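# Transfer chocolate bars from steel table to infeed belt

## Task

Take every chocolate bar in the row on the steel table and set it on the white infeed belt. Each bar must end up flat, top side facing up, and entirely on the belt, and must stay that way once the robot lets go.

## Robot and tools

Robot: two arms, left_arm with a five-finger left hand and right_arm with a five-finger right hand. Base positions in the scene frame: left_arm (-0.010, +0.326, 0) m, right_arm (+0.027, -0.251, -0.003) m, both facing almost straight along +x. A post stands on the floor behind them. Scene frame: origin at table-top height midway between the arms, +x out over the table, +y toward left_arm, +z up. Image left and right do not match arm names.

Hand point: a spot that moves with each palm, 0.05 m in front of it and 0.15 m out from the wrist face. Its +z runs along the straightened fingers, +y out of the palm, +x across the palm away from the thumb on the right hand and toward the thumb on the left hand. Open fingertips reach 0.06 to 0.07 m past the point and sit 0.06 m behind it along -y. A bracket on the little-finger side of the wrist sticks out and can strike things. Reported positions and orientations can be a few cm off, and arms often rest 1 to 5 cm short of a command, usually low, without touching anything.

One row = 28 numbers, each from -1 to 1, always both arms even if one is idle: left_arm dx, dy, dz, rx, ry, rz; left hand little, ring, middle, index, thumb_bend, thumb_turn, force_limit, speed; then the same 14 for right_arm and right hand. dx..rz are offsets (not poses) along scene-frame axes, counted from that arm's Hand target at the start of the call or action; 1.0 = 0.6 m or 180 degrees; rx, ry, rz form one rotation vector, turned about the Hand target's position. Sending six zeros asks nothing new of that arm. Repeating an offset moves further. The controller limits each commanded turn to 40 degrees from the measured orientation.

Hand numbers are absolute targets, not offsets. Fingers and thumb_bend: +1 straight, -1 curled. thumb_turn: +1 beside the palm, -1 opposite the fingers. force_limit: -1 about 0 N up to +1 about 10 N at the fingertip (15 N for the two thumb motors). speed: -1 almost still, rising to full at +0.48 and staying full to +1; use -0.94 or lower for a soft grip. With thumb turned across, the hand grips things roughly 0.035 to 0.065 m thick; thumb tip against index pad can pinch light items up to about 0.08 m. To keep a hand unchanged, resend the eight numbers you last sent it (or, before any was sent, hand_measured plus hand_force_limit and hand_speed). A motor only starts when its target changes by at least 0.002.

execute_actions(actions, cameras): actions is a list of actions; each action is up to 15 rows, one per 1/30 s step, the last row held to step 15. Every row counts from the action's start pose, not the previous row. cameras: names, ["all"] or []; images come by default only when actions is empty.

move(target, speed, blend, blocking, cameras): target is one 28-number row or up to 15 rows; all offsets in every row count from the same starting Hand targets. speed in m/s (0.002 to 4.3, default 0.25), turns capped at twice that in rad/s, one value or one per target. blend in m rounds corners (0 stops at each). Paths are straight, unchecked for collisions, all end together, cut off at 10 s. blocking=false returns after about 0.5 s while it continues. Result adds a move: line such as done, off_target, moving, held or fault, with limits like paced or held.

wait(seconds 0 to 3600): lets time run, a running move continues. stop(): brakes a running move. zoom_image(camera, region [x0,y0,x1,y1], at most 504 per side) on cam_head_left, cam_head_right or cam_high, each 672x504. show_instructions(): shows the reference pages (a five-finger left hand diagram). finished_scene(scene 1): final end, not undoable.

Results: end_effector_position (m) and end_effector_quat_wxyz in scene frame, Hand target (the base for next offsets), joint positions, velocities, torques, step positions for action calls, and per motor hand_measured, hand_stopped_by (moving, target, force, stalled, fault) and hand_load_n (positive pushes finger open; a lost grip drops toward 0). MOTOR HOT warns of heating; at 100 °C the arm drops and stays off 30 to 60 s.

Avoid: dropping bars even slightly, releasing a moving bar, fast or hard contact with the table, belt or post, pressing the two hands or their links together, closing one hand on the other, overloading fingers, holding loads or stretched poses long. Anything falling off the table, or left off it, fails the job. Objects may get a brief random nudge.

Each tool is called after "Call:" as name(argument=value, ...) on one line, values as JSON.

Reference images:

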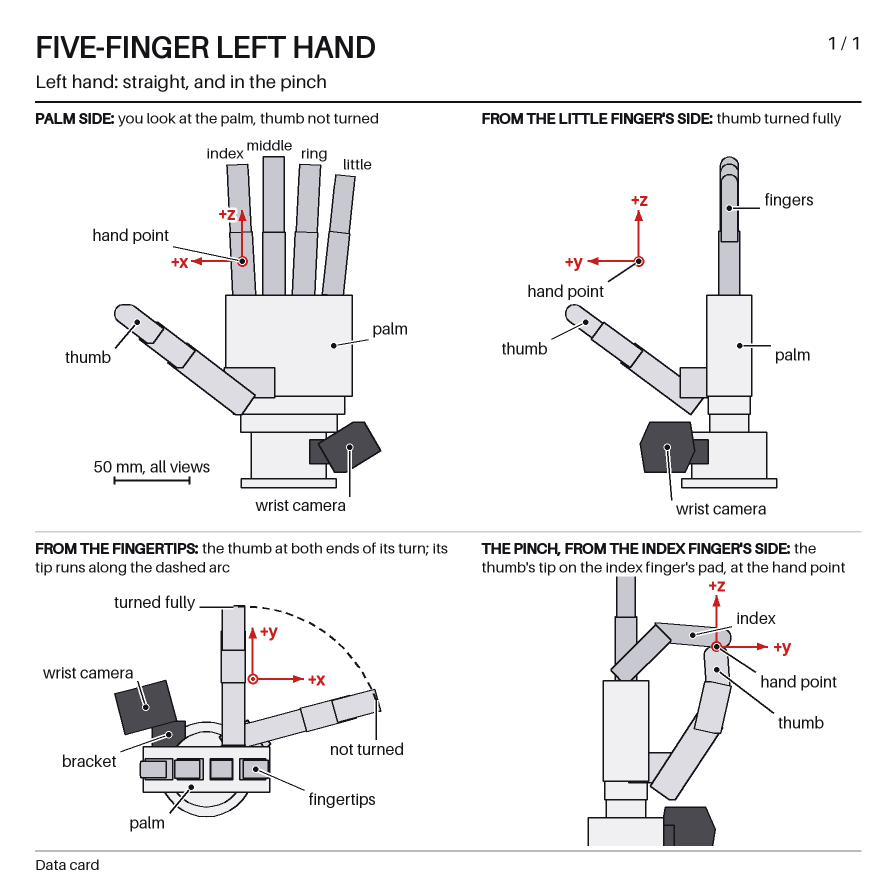

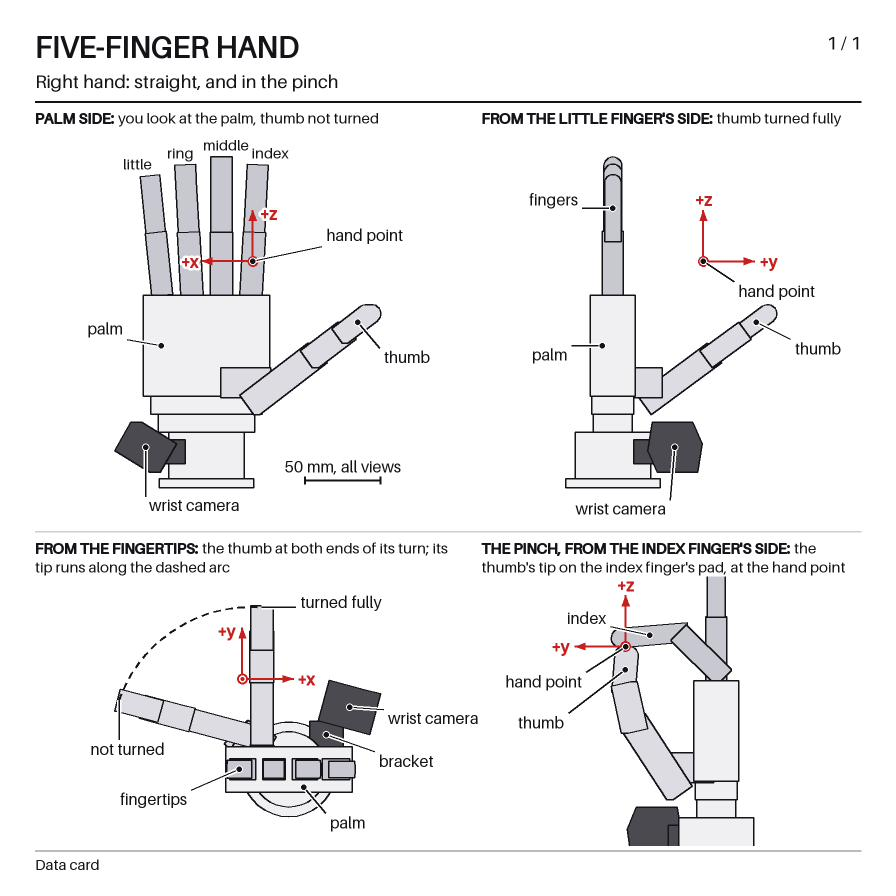

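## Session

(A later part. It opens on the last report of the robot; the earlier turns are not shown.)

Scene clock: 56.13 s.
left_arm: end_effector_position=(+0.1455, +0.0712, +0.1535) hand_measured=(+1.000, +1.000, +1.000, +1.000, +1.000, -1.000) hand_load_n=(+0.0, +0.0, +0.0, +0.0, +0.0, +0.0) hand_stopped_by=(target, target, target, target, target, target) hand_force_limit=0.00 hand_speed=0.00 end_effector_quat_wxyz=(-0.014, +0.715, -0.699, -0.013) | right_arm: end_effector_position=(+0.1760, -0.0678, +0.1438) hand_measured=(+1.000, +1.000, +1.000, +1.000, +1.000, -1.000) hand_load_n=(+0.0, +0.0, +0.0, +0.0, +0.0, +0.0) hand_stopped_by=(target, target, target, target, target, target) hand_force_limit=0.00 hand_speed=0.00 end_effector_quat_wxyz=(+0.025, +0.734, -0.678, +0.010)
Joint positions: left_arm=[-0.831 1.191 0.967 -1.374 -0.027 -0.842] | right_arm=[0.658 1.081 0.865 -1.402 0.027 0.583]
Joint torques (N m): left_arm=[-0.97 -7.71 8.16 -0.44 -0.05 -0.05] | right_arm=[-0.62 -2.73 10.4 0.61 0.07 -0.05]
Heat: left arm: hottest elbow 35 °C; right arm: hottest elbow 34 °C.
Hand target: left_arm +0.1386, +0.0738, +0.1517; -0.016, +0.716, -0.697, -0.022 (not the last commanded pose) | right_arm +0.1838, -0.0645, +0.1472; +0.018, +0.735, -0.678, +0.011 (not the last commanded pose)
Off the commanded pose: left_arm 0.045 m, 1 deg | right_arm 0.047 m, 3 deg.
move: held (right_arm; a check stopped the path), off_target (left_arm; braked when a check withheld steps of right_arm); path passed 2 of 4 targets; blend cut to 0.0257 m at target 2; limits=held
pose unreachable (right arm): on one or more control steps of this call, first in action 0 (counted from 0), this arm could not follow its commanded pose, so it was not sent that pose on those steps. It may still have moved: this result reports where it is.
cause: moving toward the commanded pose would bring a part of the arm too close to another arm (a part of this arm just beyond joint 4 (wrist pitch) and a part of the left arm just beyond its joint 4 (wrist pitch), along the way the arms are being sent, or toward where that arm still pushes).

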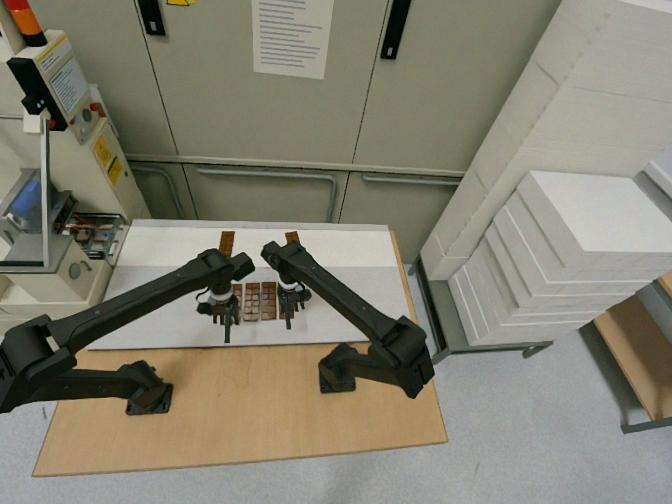

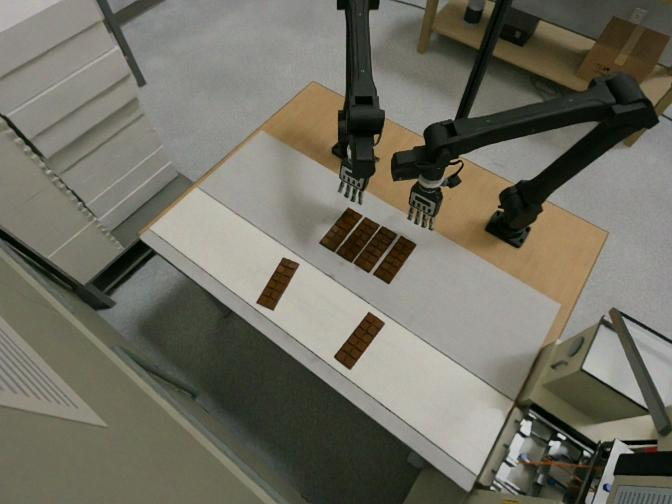

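Call:
move(target=[[-0.0393,-0.0113,-0.0028,0,0,0,1,1,1,1,1,-1,0,0,-0.0063,-0.1092,0.038,-0.0091,-0.0036,-0.0175,1,1,1,1,1,-1,0,0],[0.0273,-0.0105,-0.0695,0,0,0,1,1,1,1,1,-1,0,0,-0.0063,-0.1092,0.038,-0.0091,-0.0036,-0.0175,1,1,1,1,1,-1,0,0]], speed=[0.12,0.08], cameras=["cam_head_left", "cam_high"])

Call:
zoom_image(camera="cam_high", region=[340, 170, 440, 270])

Call:
zoom_image(camera="cam_head_left", region=[170, 210, 350, 360])

Scene clock: 59.37 s.
left_arm: end_effector_position=(+0.1526, +0.0642, +0.1163) hand_measured=(+1.000, +1.000, +1.000, +1.000, +1.000, -1.000) hand_load_n=(+0.0, +0.0, +0.0, +0.0, +0.0, +0.0) hand_stopped_by=(target, target, target, target, target, target) hand_force_limit=0.00 hand_speed=0.00 end_effector_quat_wxyz=(-0.015, +0.718, -0.696, -0.018) | right_arm: end_effector_position=(+0.1823, -0.1259, +0.1676) hand_measured=(+1.000, +1.000, +1.000, +1.000, +1.000, -1.000) hand_load_n=(+0.0, +0.0, +0.0, +0.0, +0.0, +0.0) hand_stopped_by=(target, target, target, target, target, target) hand_force_limit=0.00 hand_speed=0.00 end_effector_quat_wxyz=(+0.024, +0.716, -0.698, +0.024)
Joint positions: left_arm=[-0.83 1.255 0.918 -1.271 -0.029 -0.849] | right_arm=[0.466 0.973 0.865 -1.492 0.06 0.445]
Joint torques (N m): left_arm=[0.62 -7.24 7.84 0.42 -0.01 0.27] | right_arm=[-0.79 -2.96 9.1 -0.14 0.15 -0.04]
Heat: left arm: hottest elbow 35 °C; right arm: hottest elbow 34 °C.
Hand target: left_arm +0.1549, +0.0675, +0.1100; -0.016, +0.716, -0.697, -0.022 | right_arm +0.1800, -0.1300, +0.1700; +0.025, +0.716, -0.697, +0.025
Off the commanded pose: left_arm 0.008 m, 0 deg | right_arm 0.005 m, 0 deg.
move: done

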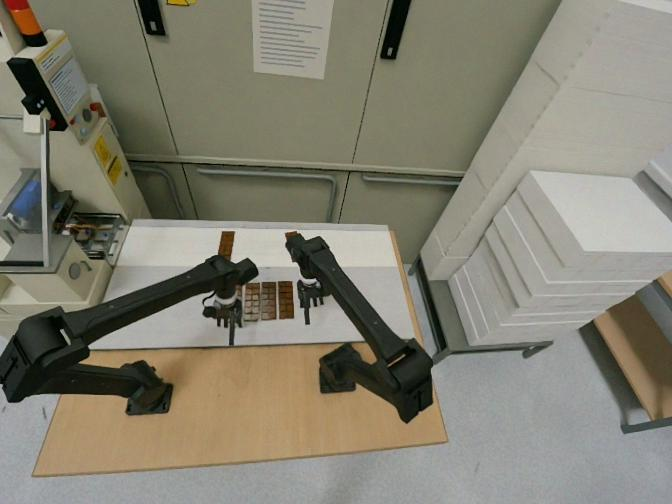

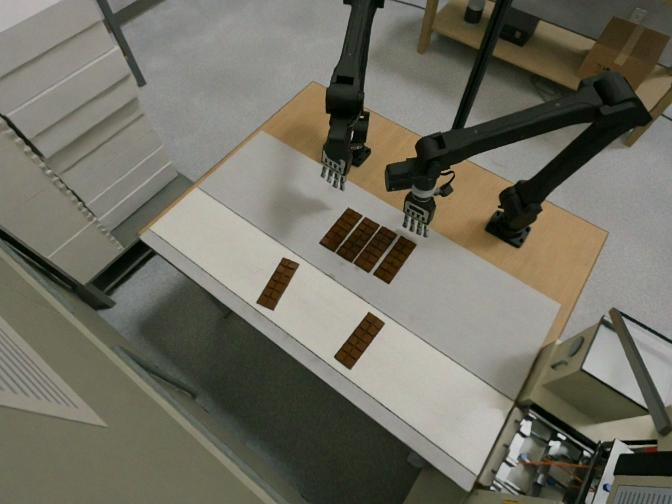

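Scaled by 5.040 from the camera's image (finer frame: 960x720).

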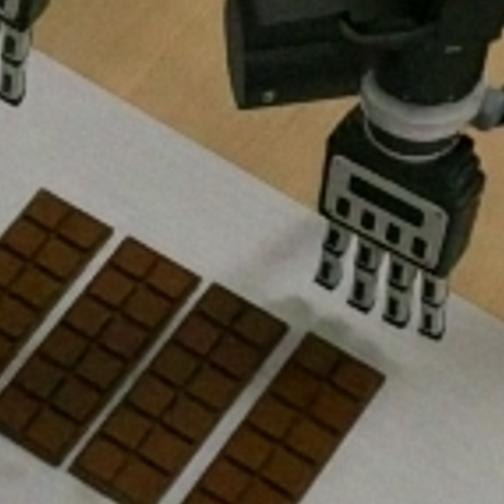

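Scaled by 2.800 from the camera's image (finer frame: 960x720).

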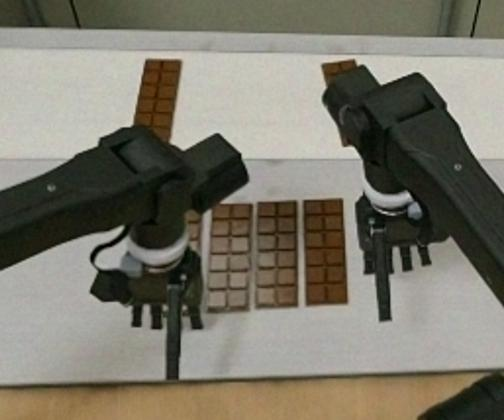

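Call:
move(target=[[-0.0415,-0.0125,0.0167,0,0,0,1,1,1,1,1,-1,0,0,0,0,0,0,0,0,1,1,1,1,1,-1,0,0],[0.0052,-0.0092,0,0,0,0,1,1,1,1,1,-1,0,0,0,0,0,0,0,0,1,1,1,1,1,-1,0,0]], speed=0.08, cameras=["cam_head_left", "cam_high"])

Call:
zoom_image(camera="cam_high", region=[340, 170, 440, 270])

Call:
zoom_image(camera="cam_head_left", region=[220, 260, 320, 360])

Scene clock: 61.93 s.
left_arm: end_effector_position=(+0.1507, +0.0647, +0.1094) hand_measured=(+1.000, +1.000, +1.000, +1.000, +1.000, -1.000) hand_load_n=(+0.0, +0.0, +0.0, +0.0, +0.0, +0.5) hand_stopped_by=(target, target, target, target, target, target) hand_force_limit=0.00 hand_speed=0.00 end_effector_quat_wxyz=(-0.016, +0.718, -0.695, -0.028) | right_arm: end_effector_position=(+0.1823, -0.1259, +0.1676) hand_measured=(+1.000, +1.000, +1.000, +1.000, +1.000, -1.000) hand_load_n=(+0.0, +0.0, +0.0, +0.0, +0.0, +0.0) hand_stopped_by=(target, target, target, target, target, target) hand_force_limit=0.00 hand_speed=0.00 end_effector_quat_wxyz=(+0.024, +0.716, -0.698, +0.024)
Joint positions: left_arm=[-0.834 1.273 0.912 -1.269 -0.029 -0.854] | right_arm=[0.466 0.973 0.865 -1.492 0.06 0.445]
Joint torques (N m): left_arm=[0.62 -7.47 9.35 0.4 0 0.22] | right_arm=[-0.73 -3.08 9.1 -0.16 0.15 -0.04]
Heat: left arm: hottest elbow 35 °C; right arm: hottest elbow 34 °C.
Hand target: left_arm +0.1581, +0.0619, +0.1100; -0.016, +0.716, -0.697, -0.021 | right_arm +0.1800, -0.1300, +0.1700; +0.025, +0.716, -0.697, +0.025
Off the commanded pose: left_arm 0.008 m, 1 deg | right_arm 0.005 m, 0 deg.
move: done

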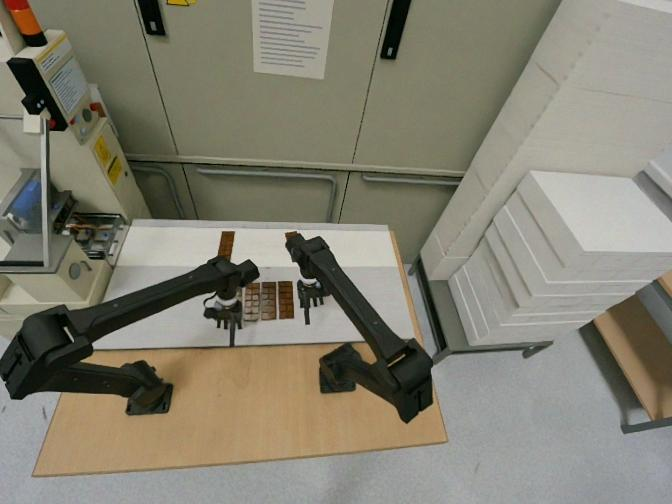

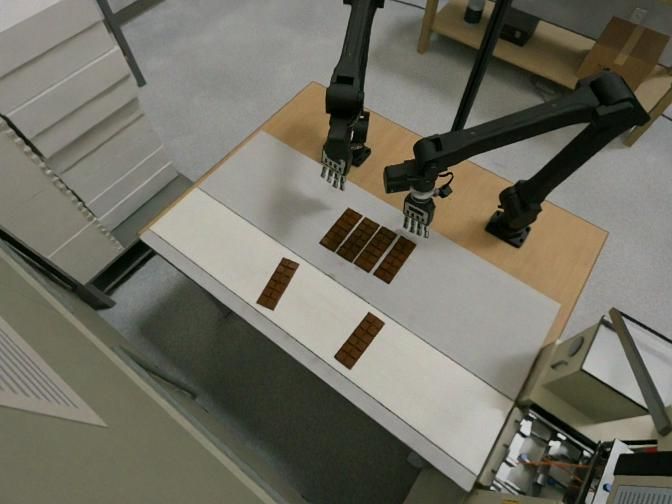

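Scaled by 5.040 from the camera's image (finer frame: 960x720).

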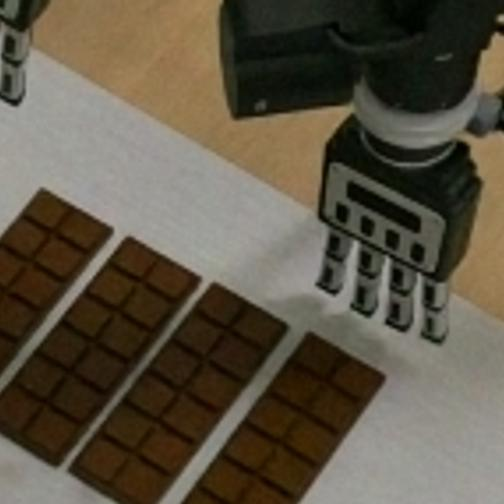

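Scaled by 5.040 from the camera's image (finer frame: 960x720).

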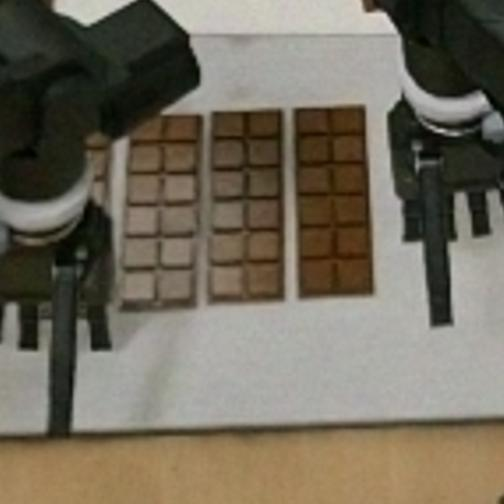

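Call:
move(target=[[-0.0968,0.0468,0.0333,0,0,0,1,1,1,1,1,-1,0,0,0,0,0,0,0,0,1,1,1,1,1,-1,0,0],[0.0032,0.0027,-0.0017,0,0,0,1,1,1,1,1,-1,0,0,0,0,0,0,0,0,1,1,1,1,1,-1,0,0]], speed=0.1, cameras=["cam_head_left", "cam_high"])

Call:
zoom_image(camera="cam_high", region=[340, 170, 440, 270])

Scene clock: 65.00 s.
left_arm: end_effector_position=(+0.1418, +0.0775, +0.0995) hand_measured=(+1.000, +1.000, +1.000, +1.000, +1.000, -1.000) hand_load_n=(+0.0, +0.0, -1.0, +0.0, +0.0, +0.0) hand_stopped_by=(target, target, target, target, target, target) hand_force_limit=0.00 hand_speed=0.00 end_effector_quat_wxyz=(-0.018, +0.716, -0.696, -0.044) | right_arm: end_effector_position=(+0.1823, -0.1259, +0.1676) hand_measured=(+1.000, +1.000, +1.000, +1.000, +1.000, -1.000) hand_load_n=(+0.0, +0.0, +0.0, +0.0, +0.0, +0.0) hand_stopped_by=(target, target, target, target, target, target) hand_force_limit=0.00 hand_speed=0.00 end_effector_quat_wxyz=(+0.024, +0.716, -0.698, +0.024)
Joint positions: left_arm=[-0.828 1.266 0.876 -1.27 -0.032 -0.845] | right_arm=[0.466 0.973 0.865 -1.492 0.06 0.445]
Joint torques (N m): left_arm=[0.73 -6.71 11.89 0.49 0.07 0.24] | right_arm=[-0.85 -3.08 9.1 -0.14 0.15 -0.04]
Heat: left arm: hottest elbow 35 °C; right arm: hottest elbow 34 °C.
Hand target: left_arm +0.1600, +0.0635, +0.1090; -0.016, +0.716, -0.697, -0.021 | right_arm +0.1800, -0.1300, +0.1700; +0.025, +0.716, -0.697, +0.025
Off the commanded pose: left_arm 0.025 m, 3 deg | right_arm 0.005 m, 0 deg.
move: off_target (left_arm)

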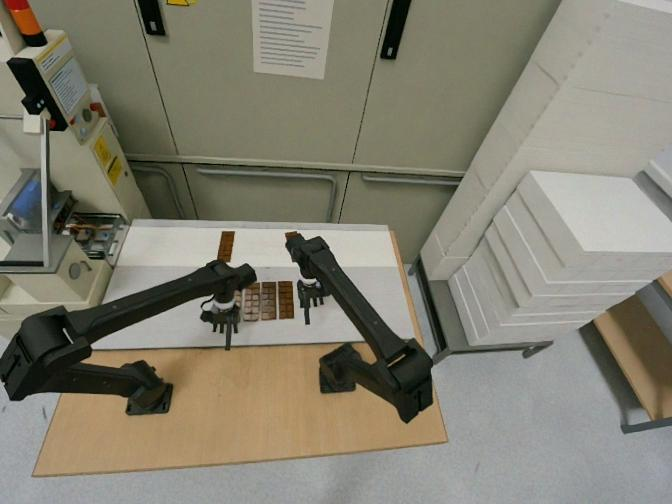

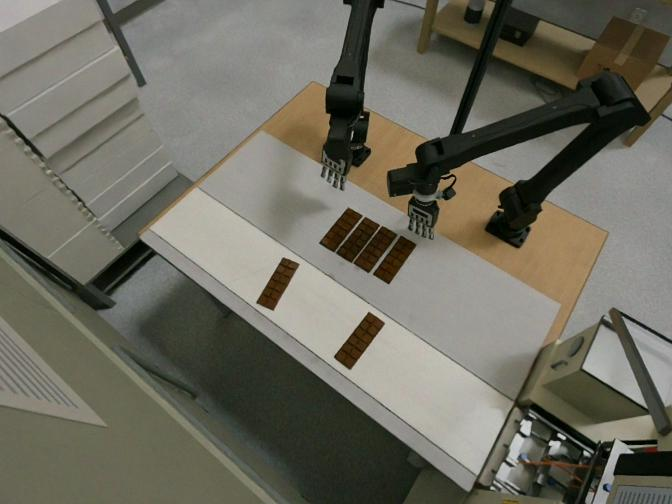

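Scaled by 5.040 from the camera's image (finer frame: 960x720).

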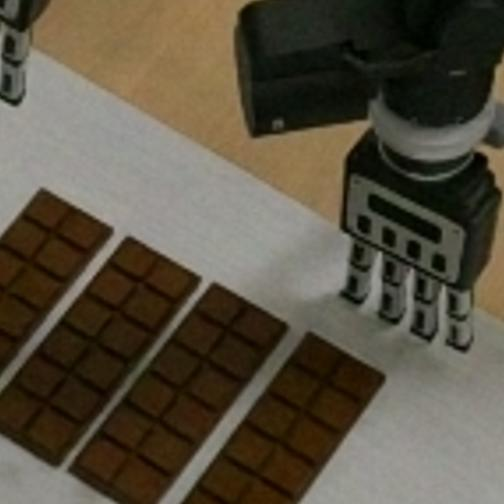

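Call:
move(target=[[0.0917,0.0075,0.0033,0,0,0,1,1,1,1,1,-1,0,0,0,0,0,0,0,0,1,1,1,1,1,-1,0,0],[0.1583,0.015,0.0033,0,0,0,1,1,1,1,1,-1,0,0,0,0,0,0,0,0,1,1,1,1,1,-1,0,0],[0.2583,0.0225,0.0033,0,0,0,1,1,1,1,1,-1,0,0,0,0,0,0,0,0,1,1,1,1,1,-1,0,0]], speed=[0.08,0.1,0.1], blend=[0.01,0.01,0], cameras=["cam_head_left", "cam_high"])

Call:
zoom_image(camera="cam_high", region=[320, 180, 440, 300])

Call:
zoom_image(camera="cam_head_left", region=[190, 220, 330, 340])

Scene clock: 68.03 s.
left_arm: end_effector_position=(+0.2948, +0.0826, +0.1037) hand_measured=(+1.000, +1.000, +1.000, +1.000, +1.000, -1.000) hand_load_n=(+0.0, +0.0, -1.5, +0.0, +0.0, +0.0) hand_stopped_by=(target, target, target, target, target, target) hand_force_limit=0.00 hand_speed=0.00 end_effector_quat_wxyz=(-0.012, +0.717, -0.697, -0.036) | right_arm: end_effector_position=(+0.1823, -0.1259, +0.1676) hand_measured=(+1.000, +1.000, +1.000, +1.000, +1.000, -1.000) hand_load_n=(+0.0, +0.0, +0.0, +0.0, +0.0, +0.0) hand_stopped_by=(target, target, target, target, target, target) hand_force_limit=0.00 hand_speed=0.00 end_effector_quat_wxyz=(+0.024, +0.716, -0.698, +0.024)
Joint positions: left_arm=[-0.554 1.552 1.179 -1.262 -0.039 -0.571] | right_arm=[0.466 0.973 0.865 -1.492 0.06 0.445]
Joint torques (N m): left_arm=[0.79 -11.05 12.29 0.05 -0.07 0.22] | right_arm=[-0.85 -3.08 9.11 -0.14 0.14 -0.04]
Heat: left arm: hottest elbow 35 °C; right arm: hottest elbow 34 °C.
Hand target: left_arm +0.3149, +0.0770, +0.1109; -0.016, +0.716, -0.697, -0.021 | right_arm +0.1800, -0.1300, +0.1700; +0.025, +0.716, -0.697, +0.025
Off the commanded pose: left_arm 0.022 m, 2 deg | right_arm 0.005 m, 0 deg.
move: off_target (left_arm)

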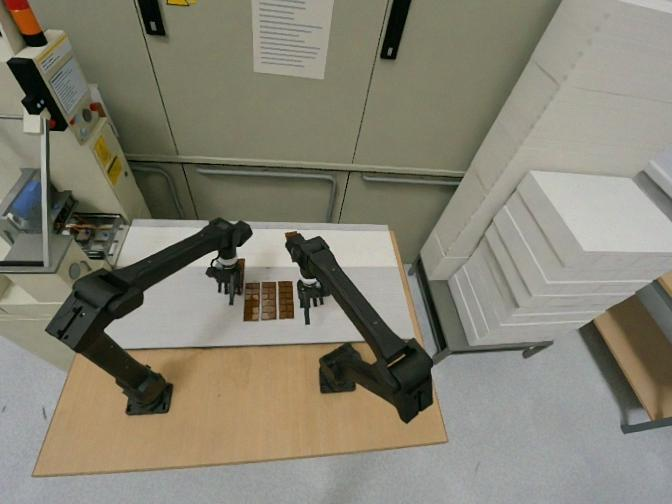

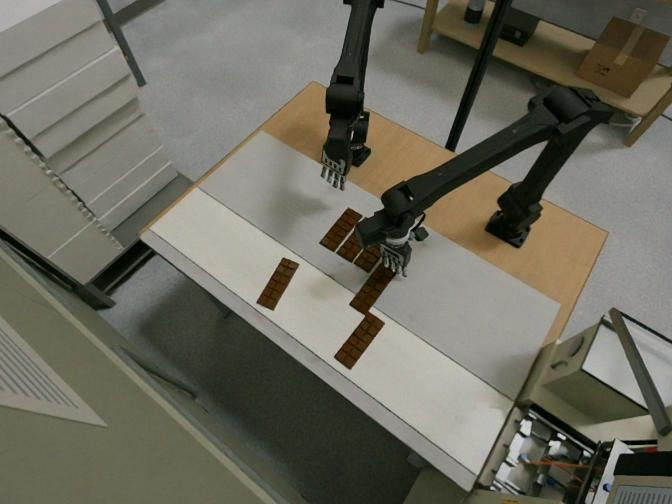

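Scaled by 4.200 from the camera's image (finer frame: 960x720).

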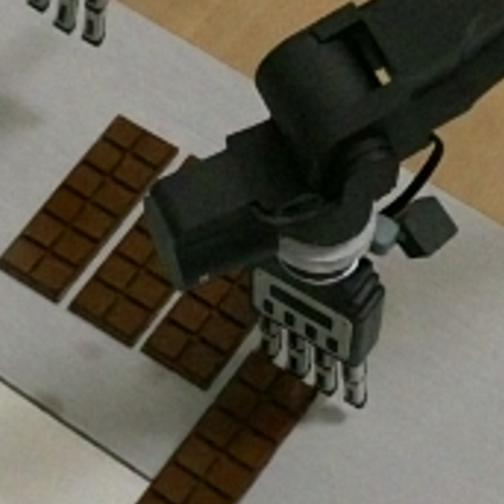

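Scaled by 3.600 from the camera's image (finer frame: 960x720).

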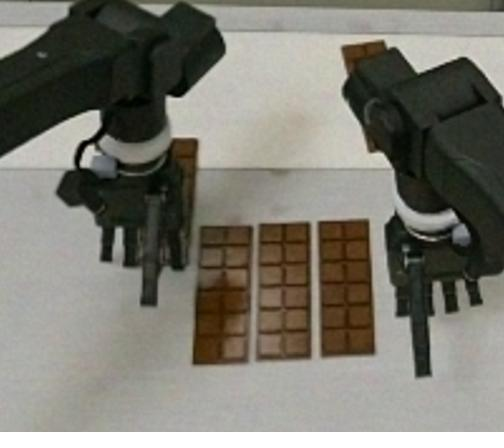

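Call:
move(target=[0.2402,0.005,0,0,0,0,1,1,1,1,1,-1,0,0,-0.15,0.0917,-0.05,0,0,0,1,1,1,1,1,-1,0,0], speed=0.1, cameras=["cam_head_left", "cam_high"])

Call:
zoom_image(camera="cam_high", region=[290, 180, 440, 370])

Call:
zoom_image(camera="cam_head_left", region=[190, 210, 330, 350])

Scene clock: 71.10 s.
left_arm: end_effector_position=(+0.4406, +0.0793, +0.1079) hand_measured=(+1.000, +1.000, +1.000, +1.000, +1.000, -1.000) hand_load_n=(+0.0, +0.0, -2.0, +0.0, +0.0, +0.0) hand_stopped_by=(target, target, target, target, target, target) hand_force_limit=0.00 hand_speed=0.00 end_effector_quat_wxyz=(-0.011, +0.716, -0.697, -0.029) | right_arm: end_effector_position=(+0.0933, -0.0737, +0.1410) hand_measured=(+1.000, +1.000, +1.000, +1.000, +1.000, -1.000) hand_load_n=(+0.0, +0.0, +0.0, +0.0, +0.0, +0.0) hand_stopped_by=(target, target, target, target, target, target) hand_force_limit=0.00 hand_speed=0.00 end_effector_quat_wxyz=(+0.026, +0.716, -0.697, +0.025)
Joint positions: left_arm=[-0.424 1.865 1.607 -1.36 -0.042 -0.439] | right_arm=[0.903 0.879 0.743 -1.492 0.043 0.881]
Joint torques (N m): left_arm=[0.85 -15.85 12.66 -0.17 -0.14 0.22] | right_arm=[0.56 -1.79 8.36 0.23 0 0.11]
Heat: left arm: hottest elbow 35 °C; right arm: hottest elbow 34 °C.
Hand target: left_arm +0.4590, +0.0801, +0.1109; -0.016, +0.716, -0.697, -0.022 | right_arm +0.0901, -0.0750, +0.1400; +0.025, +0.716, -0.697, +0.025
Off the commanded pose: left_arm 0.019 m, 1 deg | right_arm 0.004 m, 0 deg.
move: off_target (left_arm)

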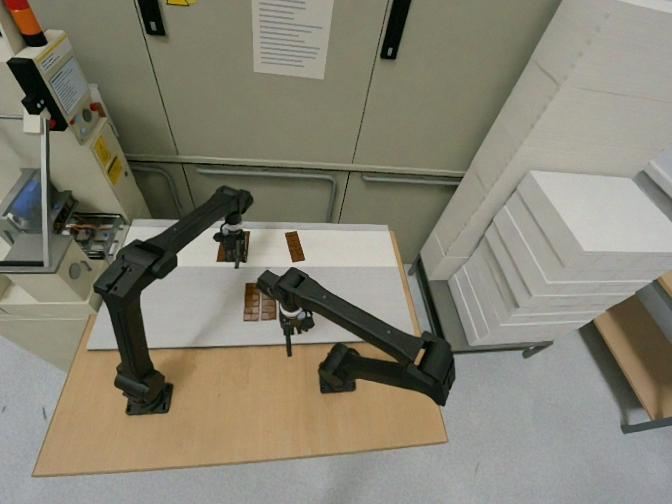

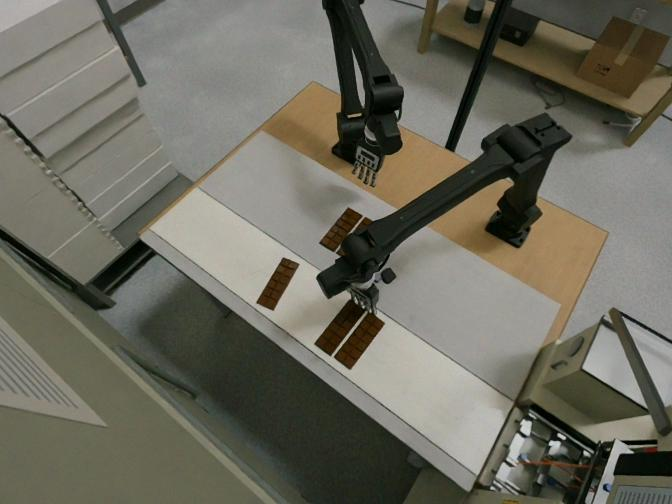

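Scaled by 2.653 from the camera's image (finer frame: 960x720).

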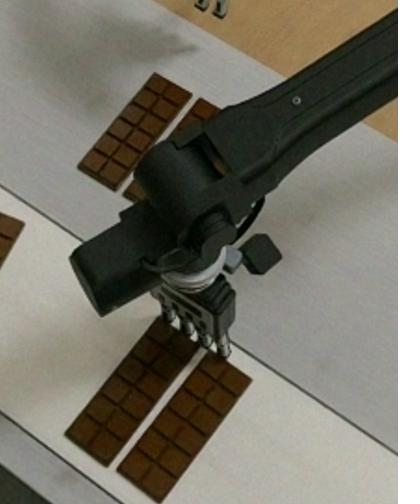

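Scaled by 3.600 from the camera's image (finer frame: 960x720).

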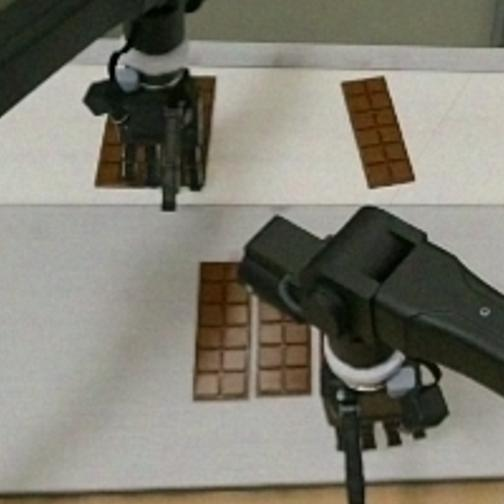

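Call:
move(target=[[-0.0817,0,0.0218,0,0,0,1,1,1,1,1,-1,0,0,0,0,0,0,0,0,1,1,1,1,1,-1,0,0],[-0.1483,0.033,0.0985,0,0,0,1,1,1,1,1,-1,0,0,0,0,0,0,0,0,1,1,1,1,1,-1,0,0],[-0.3483,0.1665,0.0985,0,0,0,1,1,1,1,1,-1,0,0,0.1082,0.0555,-0.0567,0,0,0,1,1,1,1,1,-1,0,0]], speed=[0.1,0.15,0.15], blend=[0.005,0.0,0], cameras=["cam_head_left", "cam_high"])

Call:
zoom_image(camera="cam_high", region=[310, 160, 430, 280])

Call:
zoom_image(camera="cam_high", region=[240, 220, 420, 400])

Call:
zoom_image(camera="cam_head_left", region=[190, 210, 330, 350])

Scene clock: 74.83 s.
left_arm: end_effector_position=(+0.2519, +0.1746, +0.1734) hand_measured=(+1.000, +1.000, +1.000, +1.000, +1.000, -1.000) hand_load_n=(+0.0, +0.0, +0.0, +0.0, +0.0, +0.0) hand_stopped_by=(target, target, target, target, target, target) hand_force_limit=0.00 hand_speed=0.00 end_effector_quat_wxyz=(-0.016, +0.717, -0.696, -0.019) | right_arm: end_effector_position=(+0.1399, -0.0536, +0.0959) hand_measured=(+1.000, +1.000, +1.000, +1.000, +1.000, -1.000) hand_load_n=(+0.0, +0.0, +0.0, +0.0, +0.0, +0.0) hand_stopped_by=(target, target, target, target, target, target) hand_force_limit=0.00 hand_speed=0.00 end_effector_quat_wxyz=(+0.046, +0.715, -0.697, +0.024)
Joint positions: left_arm=[-0.391 1.267 1.083 -1.41 -0.045 -0.409] | right_arm=[0.805 1.094 0.743 -1.312 0.047 0.785]
Joint torques (N m): left_arm=[0.73 -9 7.98 0.17 -0.04 0.24] | right_arm=[-0.73 -2.49 11.85 0.72 0.11 -0.05]
Heat: left arm: hottest elbow 35 °C; right arm: hottest elbow 34 °C.
Hand target: left_arm +0.2501, +0.1800, +0.1701; -0.016, +0.716, -0.697, -0.022 | right_arm +0.1549, -0.0416, +0.1060; +0.025, +0.716, -0.697, +0.025
Off the commanded pose: left_arm 0.007 m, 0 deg | right_arm 0.022 m, 2 deg.
move: off_target (right_arm)

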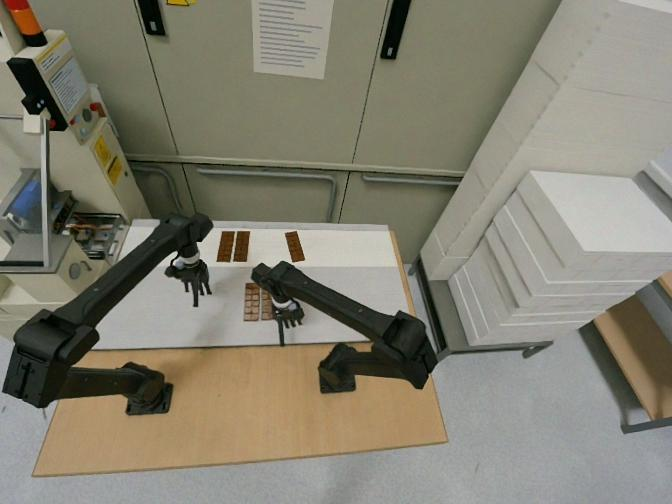

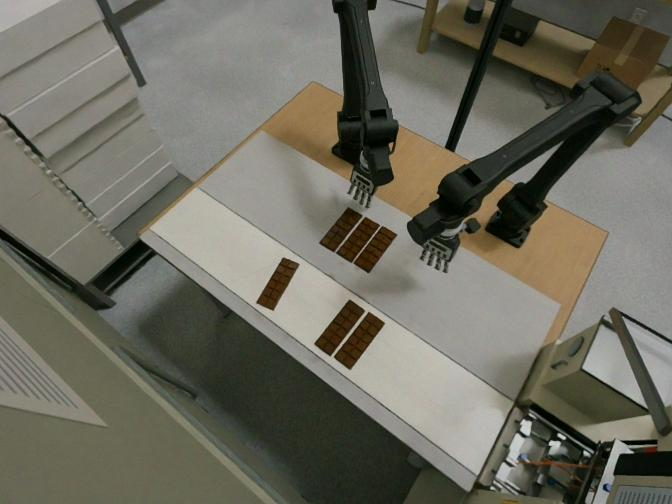

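Scaled by 4.200 from the camera's image (finer frame: 960x720).

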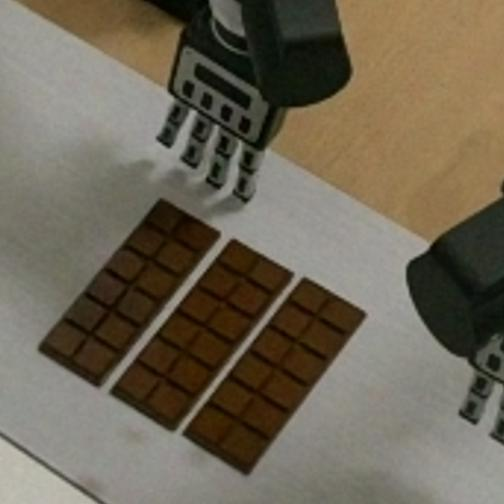

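Scaled by 2.800 from the camera's image (finer frame: 960x720).

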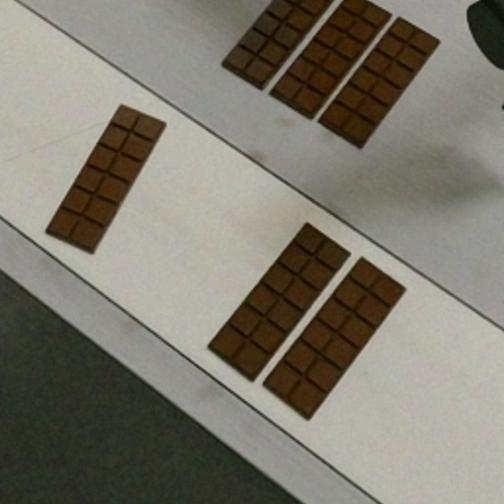

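Scaled by 3.600 from the camera's image (finer frame: 960x720).

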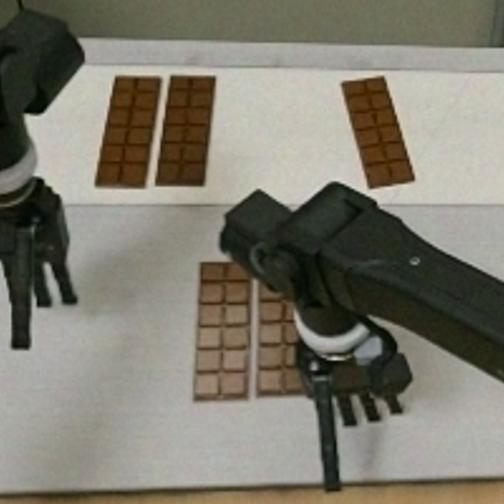

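Call:
move(target=[[0,0,0,0,0,0,1,1,1,1,1,-1,0,0,0.0335,-0.0073,0.0008,0,0,0,1,1,1,1,1,-1,0,0],[0,0,0,0,0,0,1,1,1,1,1,-1,0,0,0.1085,-0.0082,0.0017,0,0,0,1,1,1,1,1,-1,0,0],[0,0,0,0,0,0,1,1,1,1,1,-1,0,0,0.2752,-0.0132,0.0017,0,0,0,1,1,1,1,1,-1,0,0]], speed=[0.06,0.08,0.1], blend=[0.005,0.01,0], cameras=["cam_head_left", "cam_high"])

Call:
zoom_image(camera="cam_high", region=[260, 160, 420, 320])

Call:
zoom_image(camera="cam_head_left", region=[190, 210, 330, 350])

Scene clock: 78.43 s.
left_arm: end_effector_position=(+0.2518, +0.1746, +0.1734) hand_measured=(+1.000, +1.000, +1.000, +1.000, +1.000, -1.000) hand_load_n=(+0.0, +0.0, +0.0, +0.0, +0.0, +0.0) hand_stopped_by=(target, target, target, target, target, target) hand_force_limit=0.00 hand_speed=0.00 end_effector_quat_wxyz=(-0.016, +0.717, -0.696, -0.019) | right_arm: end_effector_position=(+0.2943, -0.0596, +0.0951) hand_measured=(+1.000, +1.000, +1.000, +1.000, +1.000, -1.000) hand_load_n=(+0.0, +0.0, -0.5, +0.0, +0.0, +0.0) hand_stopped_by=(target, target, target, target, target, target) hand_force_limit=0.00 hand_speed=0.00 end_effector_quat_wxyz=(+0.051, +0.715, -0.697, +0.016)
Joint positions: left_arm=[-0.391 1.267 1.083 -1.41 -0.045 -0.409] | right_arm=[0.489 1.437 1.033 -1.255 0.06 0.469]
Joint torques (N m): left_arm=[0.73 -9.05 7.9 0.2 -0.04 0.23] | right_arm=[-0.67 -6.77 13.16 0.72 0.12 -0.04]
Heat: left arm: hottest elbow 35 °C; right arm: hottest elbow 34 °C.
Hand target: left_arm +0.2501, +0.1800, +0.1701; -0.016, +0.716, -0.697, -0.022 | right_arm +0.3201, -0.0495, +0.1070; +0.024, +0.716, -0.697, +0.025
Off the commanded pose: left_arm 0.007 m, 0 deg | right_arm 0.030 m, 3 deg.
move: off_target (right_arm)

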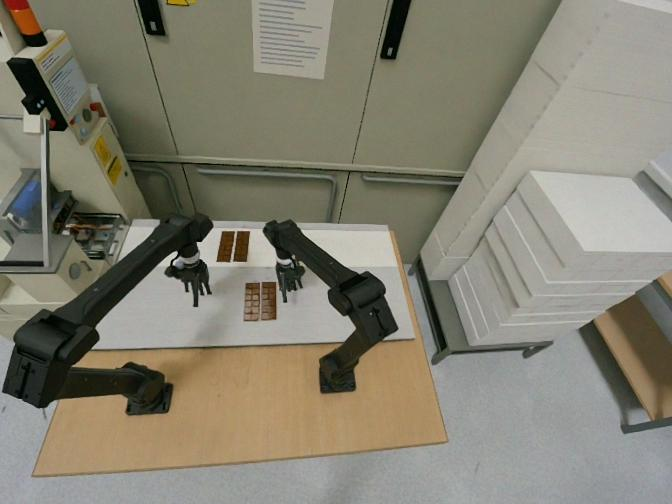

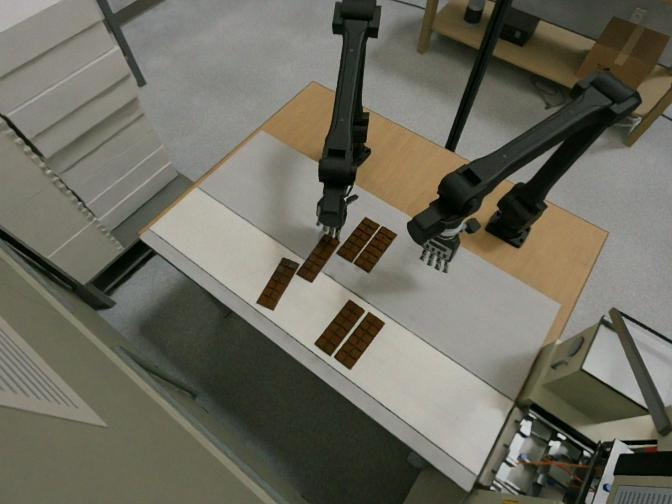

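Scaled by 3.150 from the camera's image (finer frame: 960x720).

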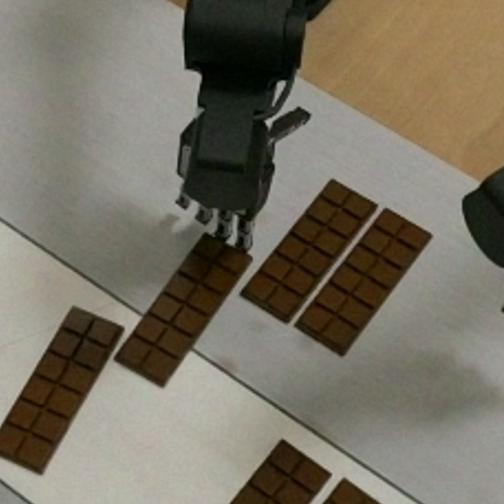

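Scaled by 3.600 from the camera's image (finer frame: 960x720).

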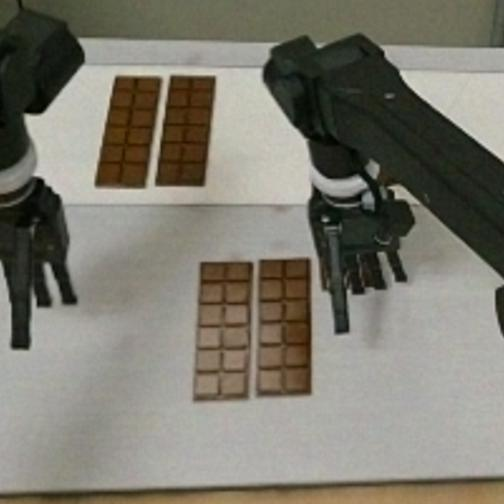

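Call:
move(target=[-0.25,-0.25,-0.05,0,0,0,1,1,1,1,1,-1,0,0,0.2065,0.0058,0,0,0,0,1,1,1,1,1,-1,0,0], speed=0.12, cameras=["cam_head_left", "cam_high"])

Call:
zoom_image(camera="cam_high", region=[240, 180, 420, 360])

Call:
zoom_image(camera="cam_head_left", region=[190, 210, 330, 350])

Scene clock: 81.97 s.
left_arm: end_effector_position=(+0.1019, +0.0335, +0.1452) hand_measured=(+1.000, +1.000, +1.000, +1.000, +1.000, -1.000) hand_load_n=(+0.0, +0.0, +0.0, +0.0, +0.0, +0.0) hand_stopped_by=(target, target, target, target, target, target) hand_force_limit=0.00 hand_speed=0.00 end_effector_quat_wxyz=(-0.015, +0.715, -0.699, -0.020) | right_arm: end_effector_position=(+0.4239, -0.0492, +0.0952) hand_measured=(+1.000, +1.000, +1.000, +1.000, +1.000, -1.000) hand_load_n=(+0.0, +0.0, +0.0, +0.0, +0.0, +0.0) hand_stopped_by=(target, target, target, target, target, target) hand_force_limit=0.00 hand_speed=0.00 end_effector_quat_wxyz=(+0.038, +0.716, -0.697, +0.017)
Joint positions: left_arm=[-1.012 1.217 0.965 -1.364 -0.02 -1.022] | right_arm=[0.383 1.72 1.376 -1.283 0.061 0.361]
Joint torques (N m): left_arm=[-1.08 -6.71 8.39 0.44 0.06 -0.06] | right_arm=[-0.67 -10.75 13.37 -0.16 0.19 -0.04]
Heat: left arm: hottest elbow 35 °C; right arm: hottest elbow 35 °C.
Hand target: left_arm +0.1000, +0.0300, +0.1399; -0.016, +0.716, -0.697, -0.022 | right_arm +0.4440, -0.0461, +0.1070; +0.025, +0.716, -0.697, +0.025
Off the commanded pose: left_arm 0.006 m, 0 deg | right_arm 0.023 m, 2 deg.
move: off_target (right_arm)

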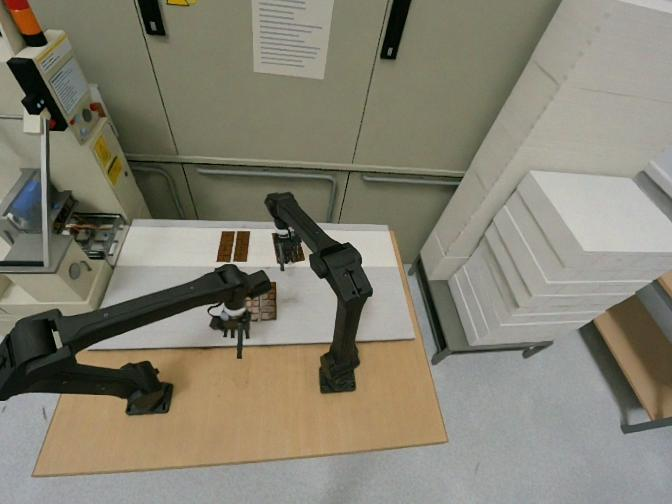

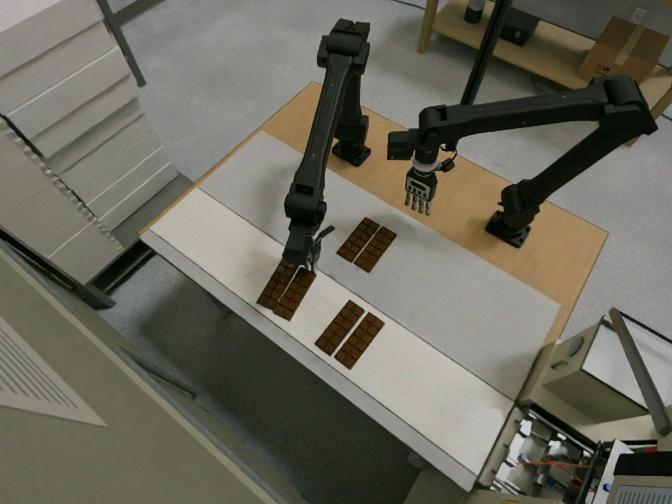

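Scaled by 2.800 from the camera's image (finer frame: 960x720).

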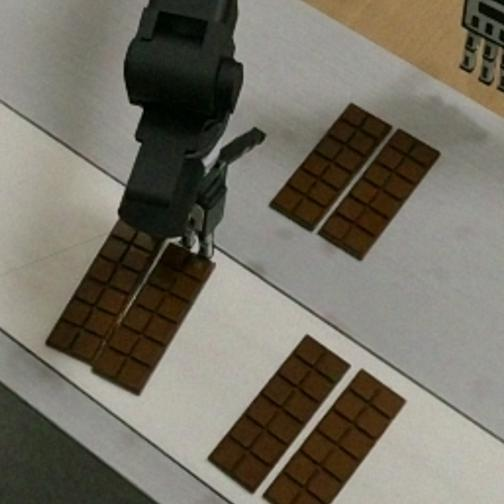

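Scaled by 3.600 from the camera's image (finer frame: 960x720).

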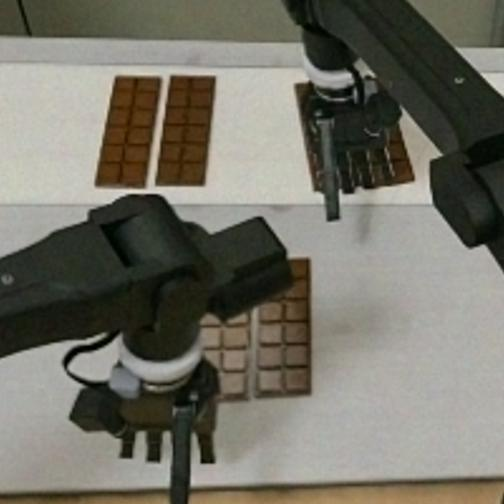

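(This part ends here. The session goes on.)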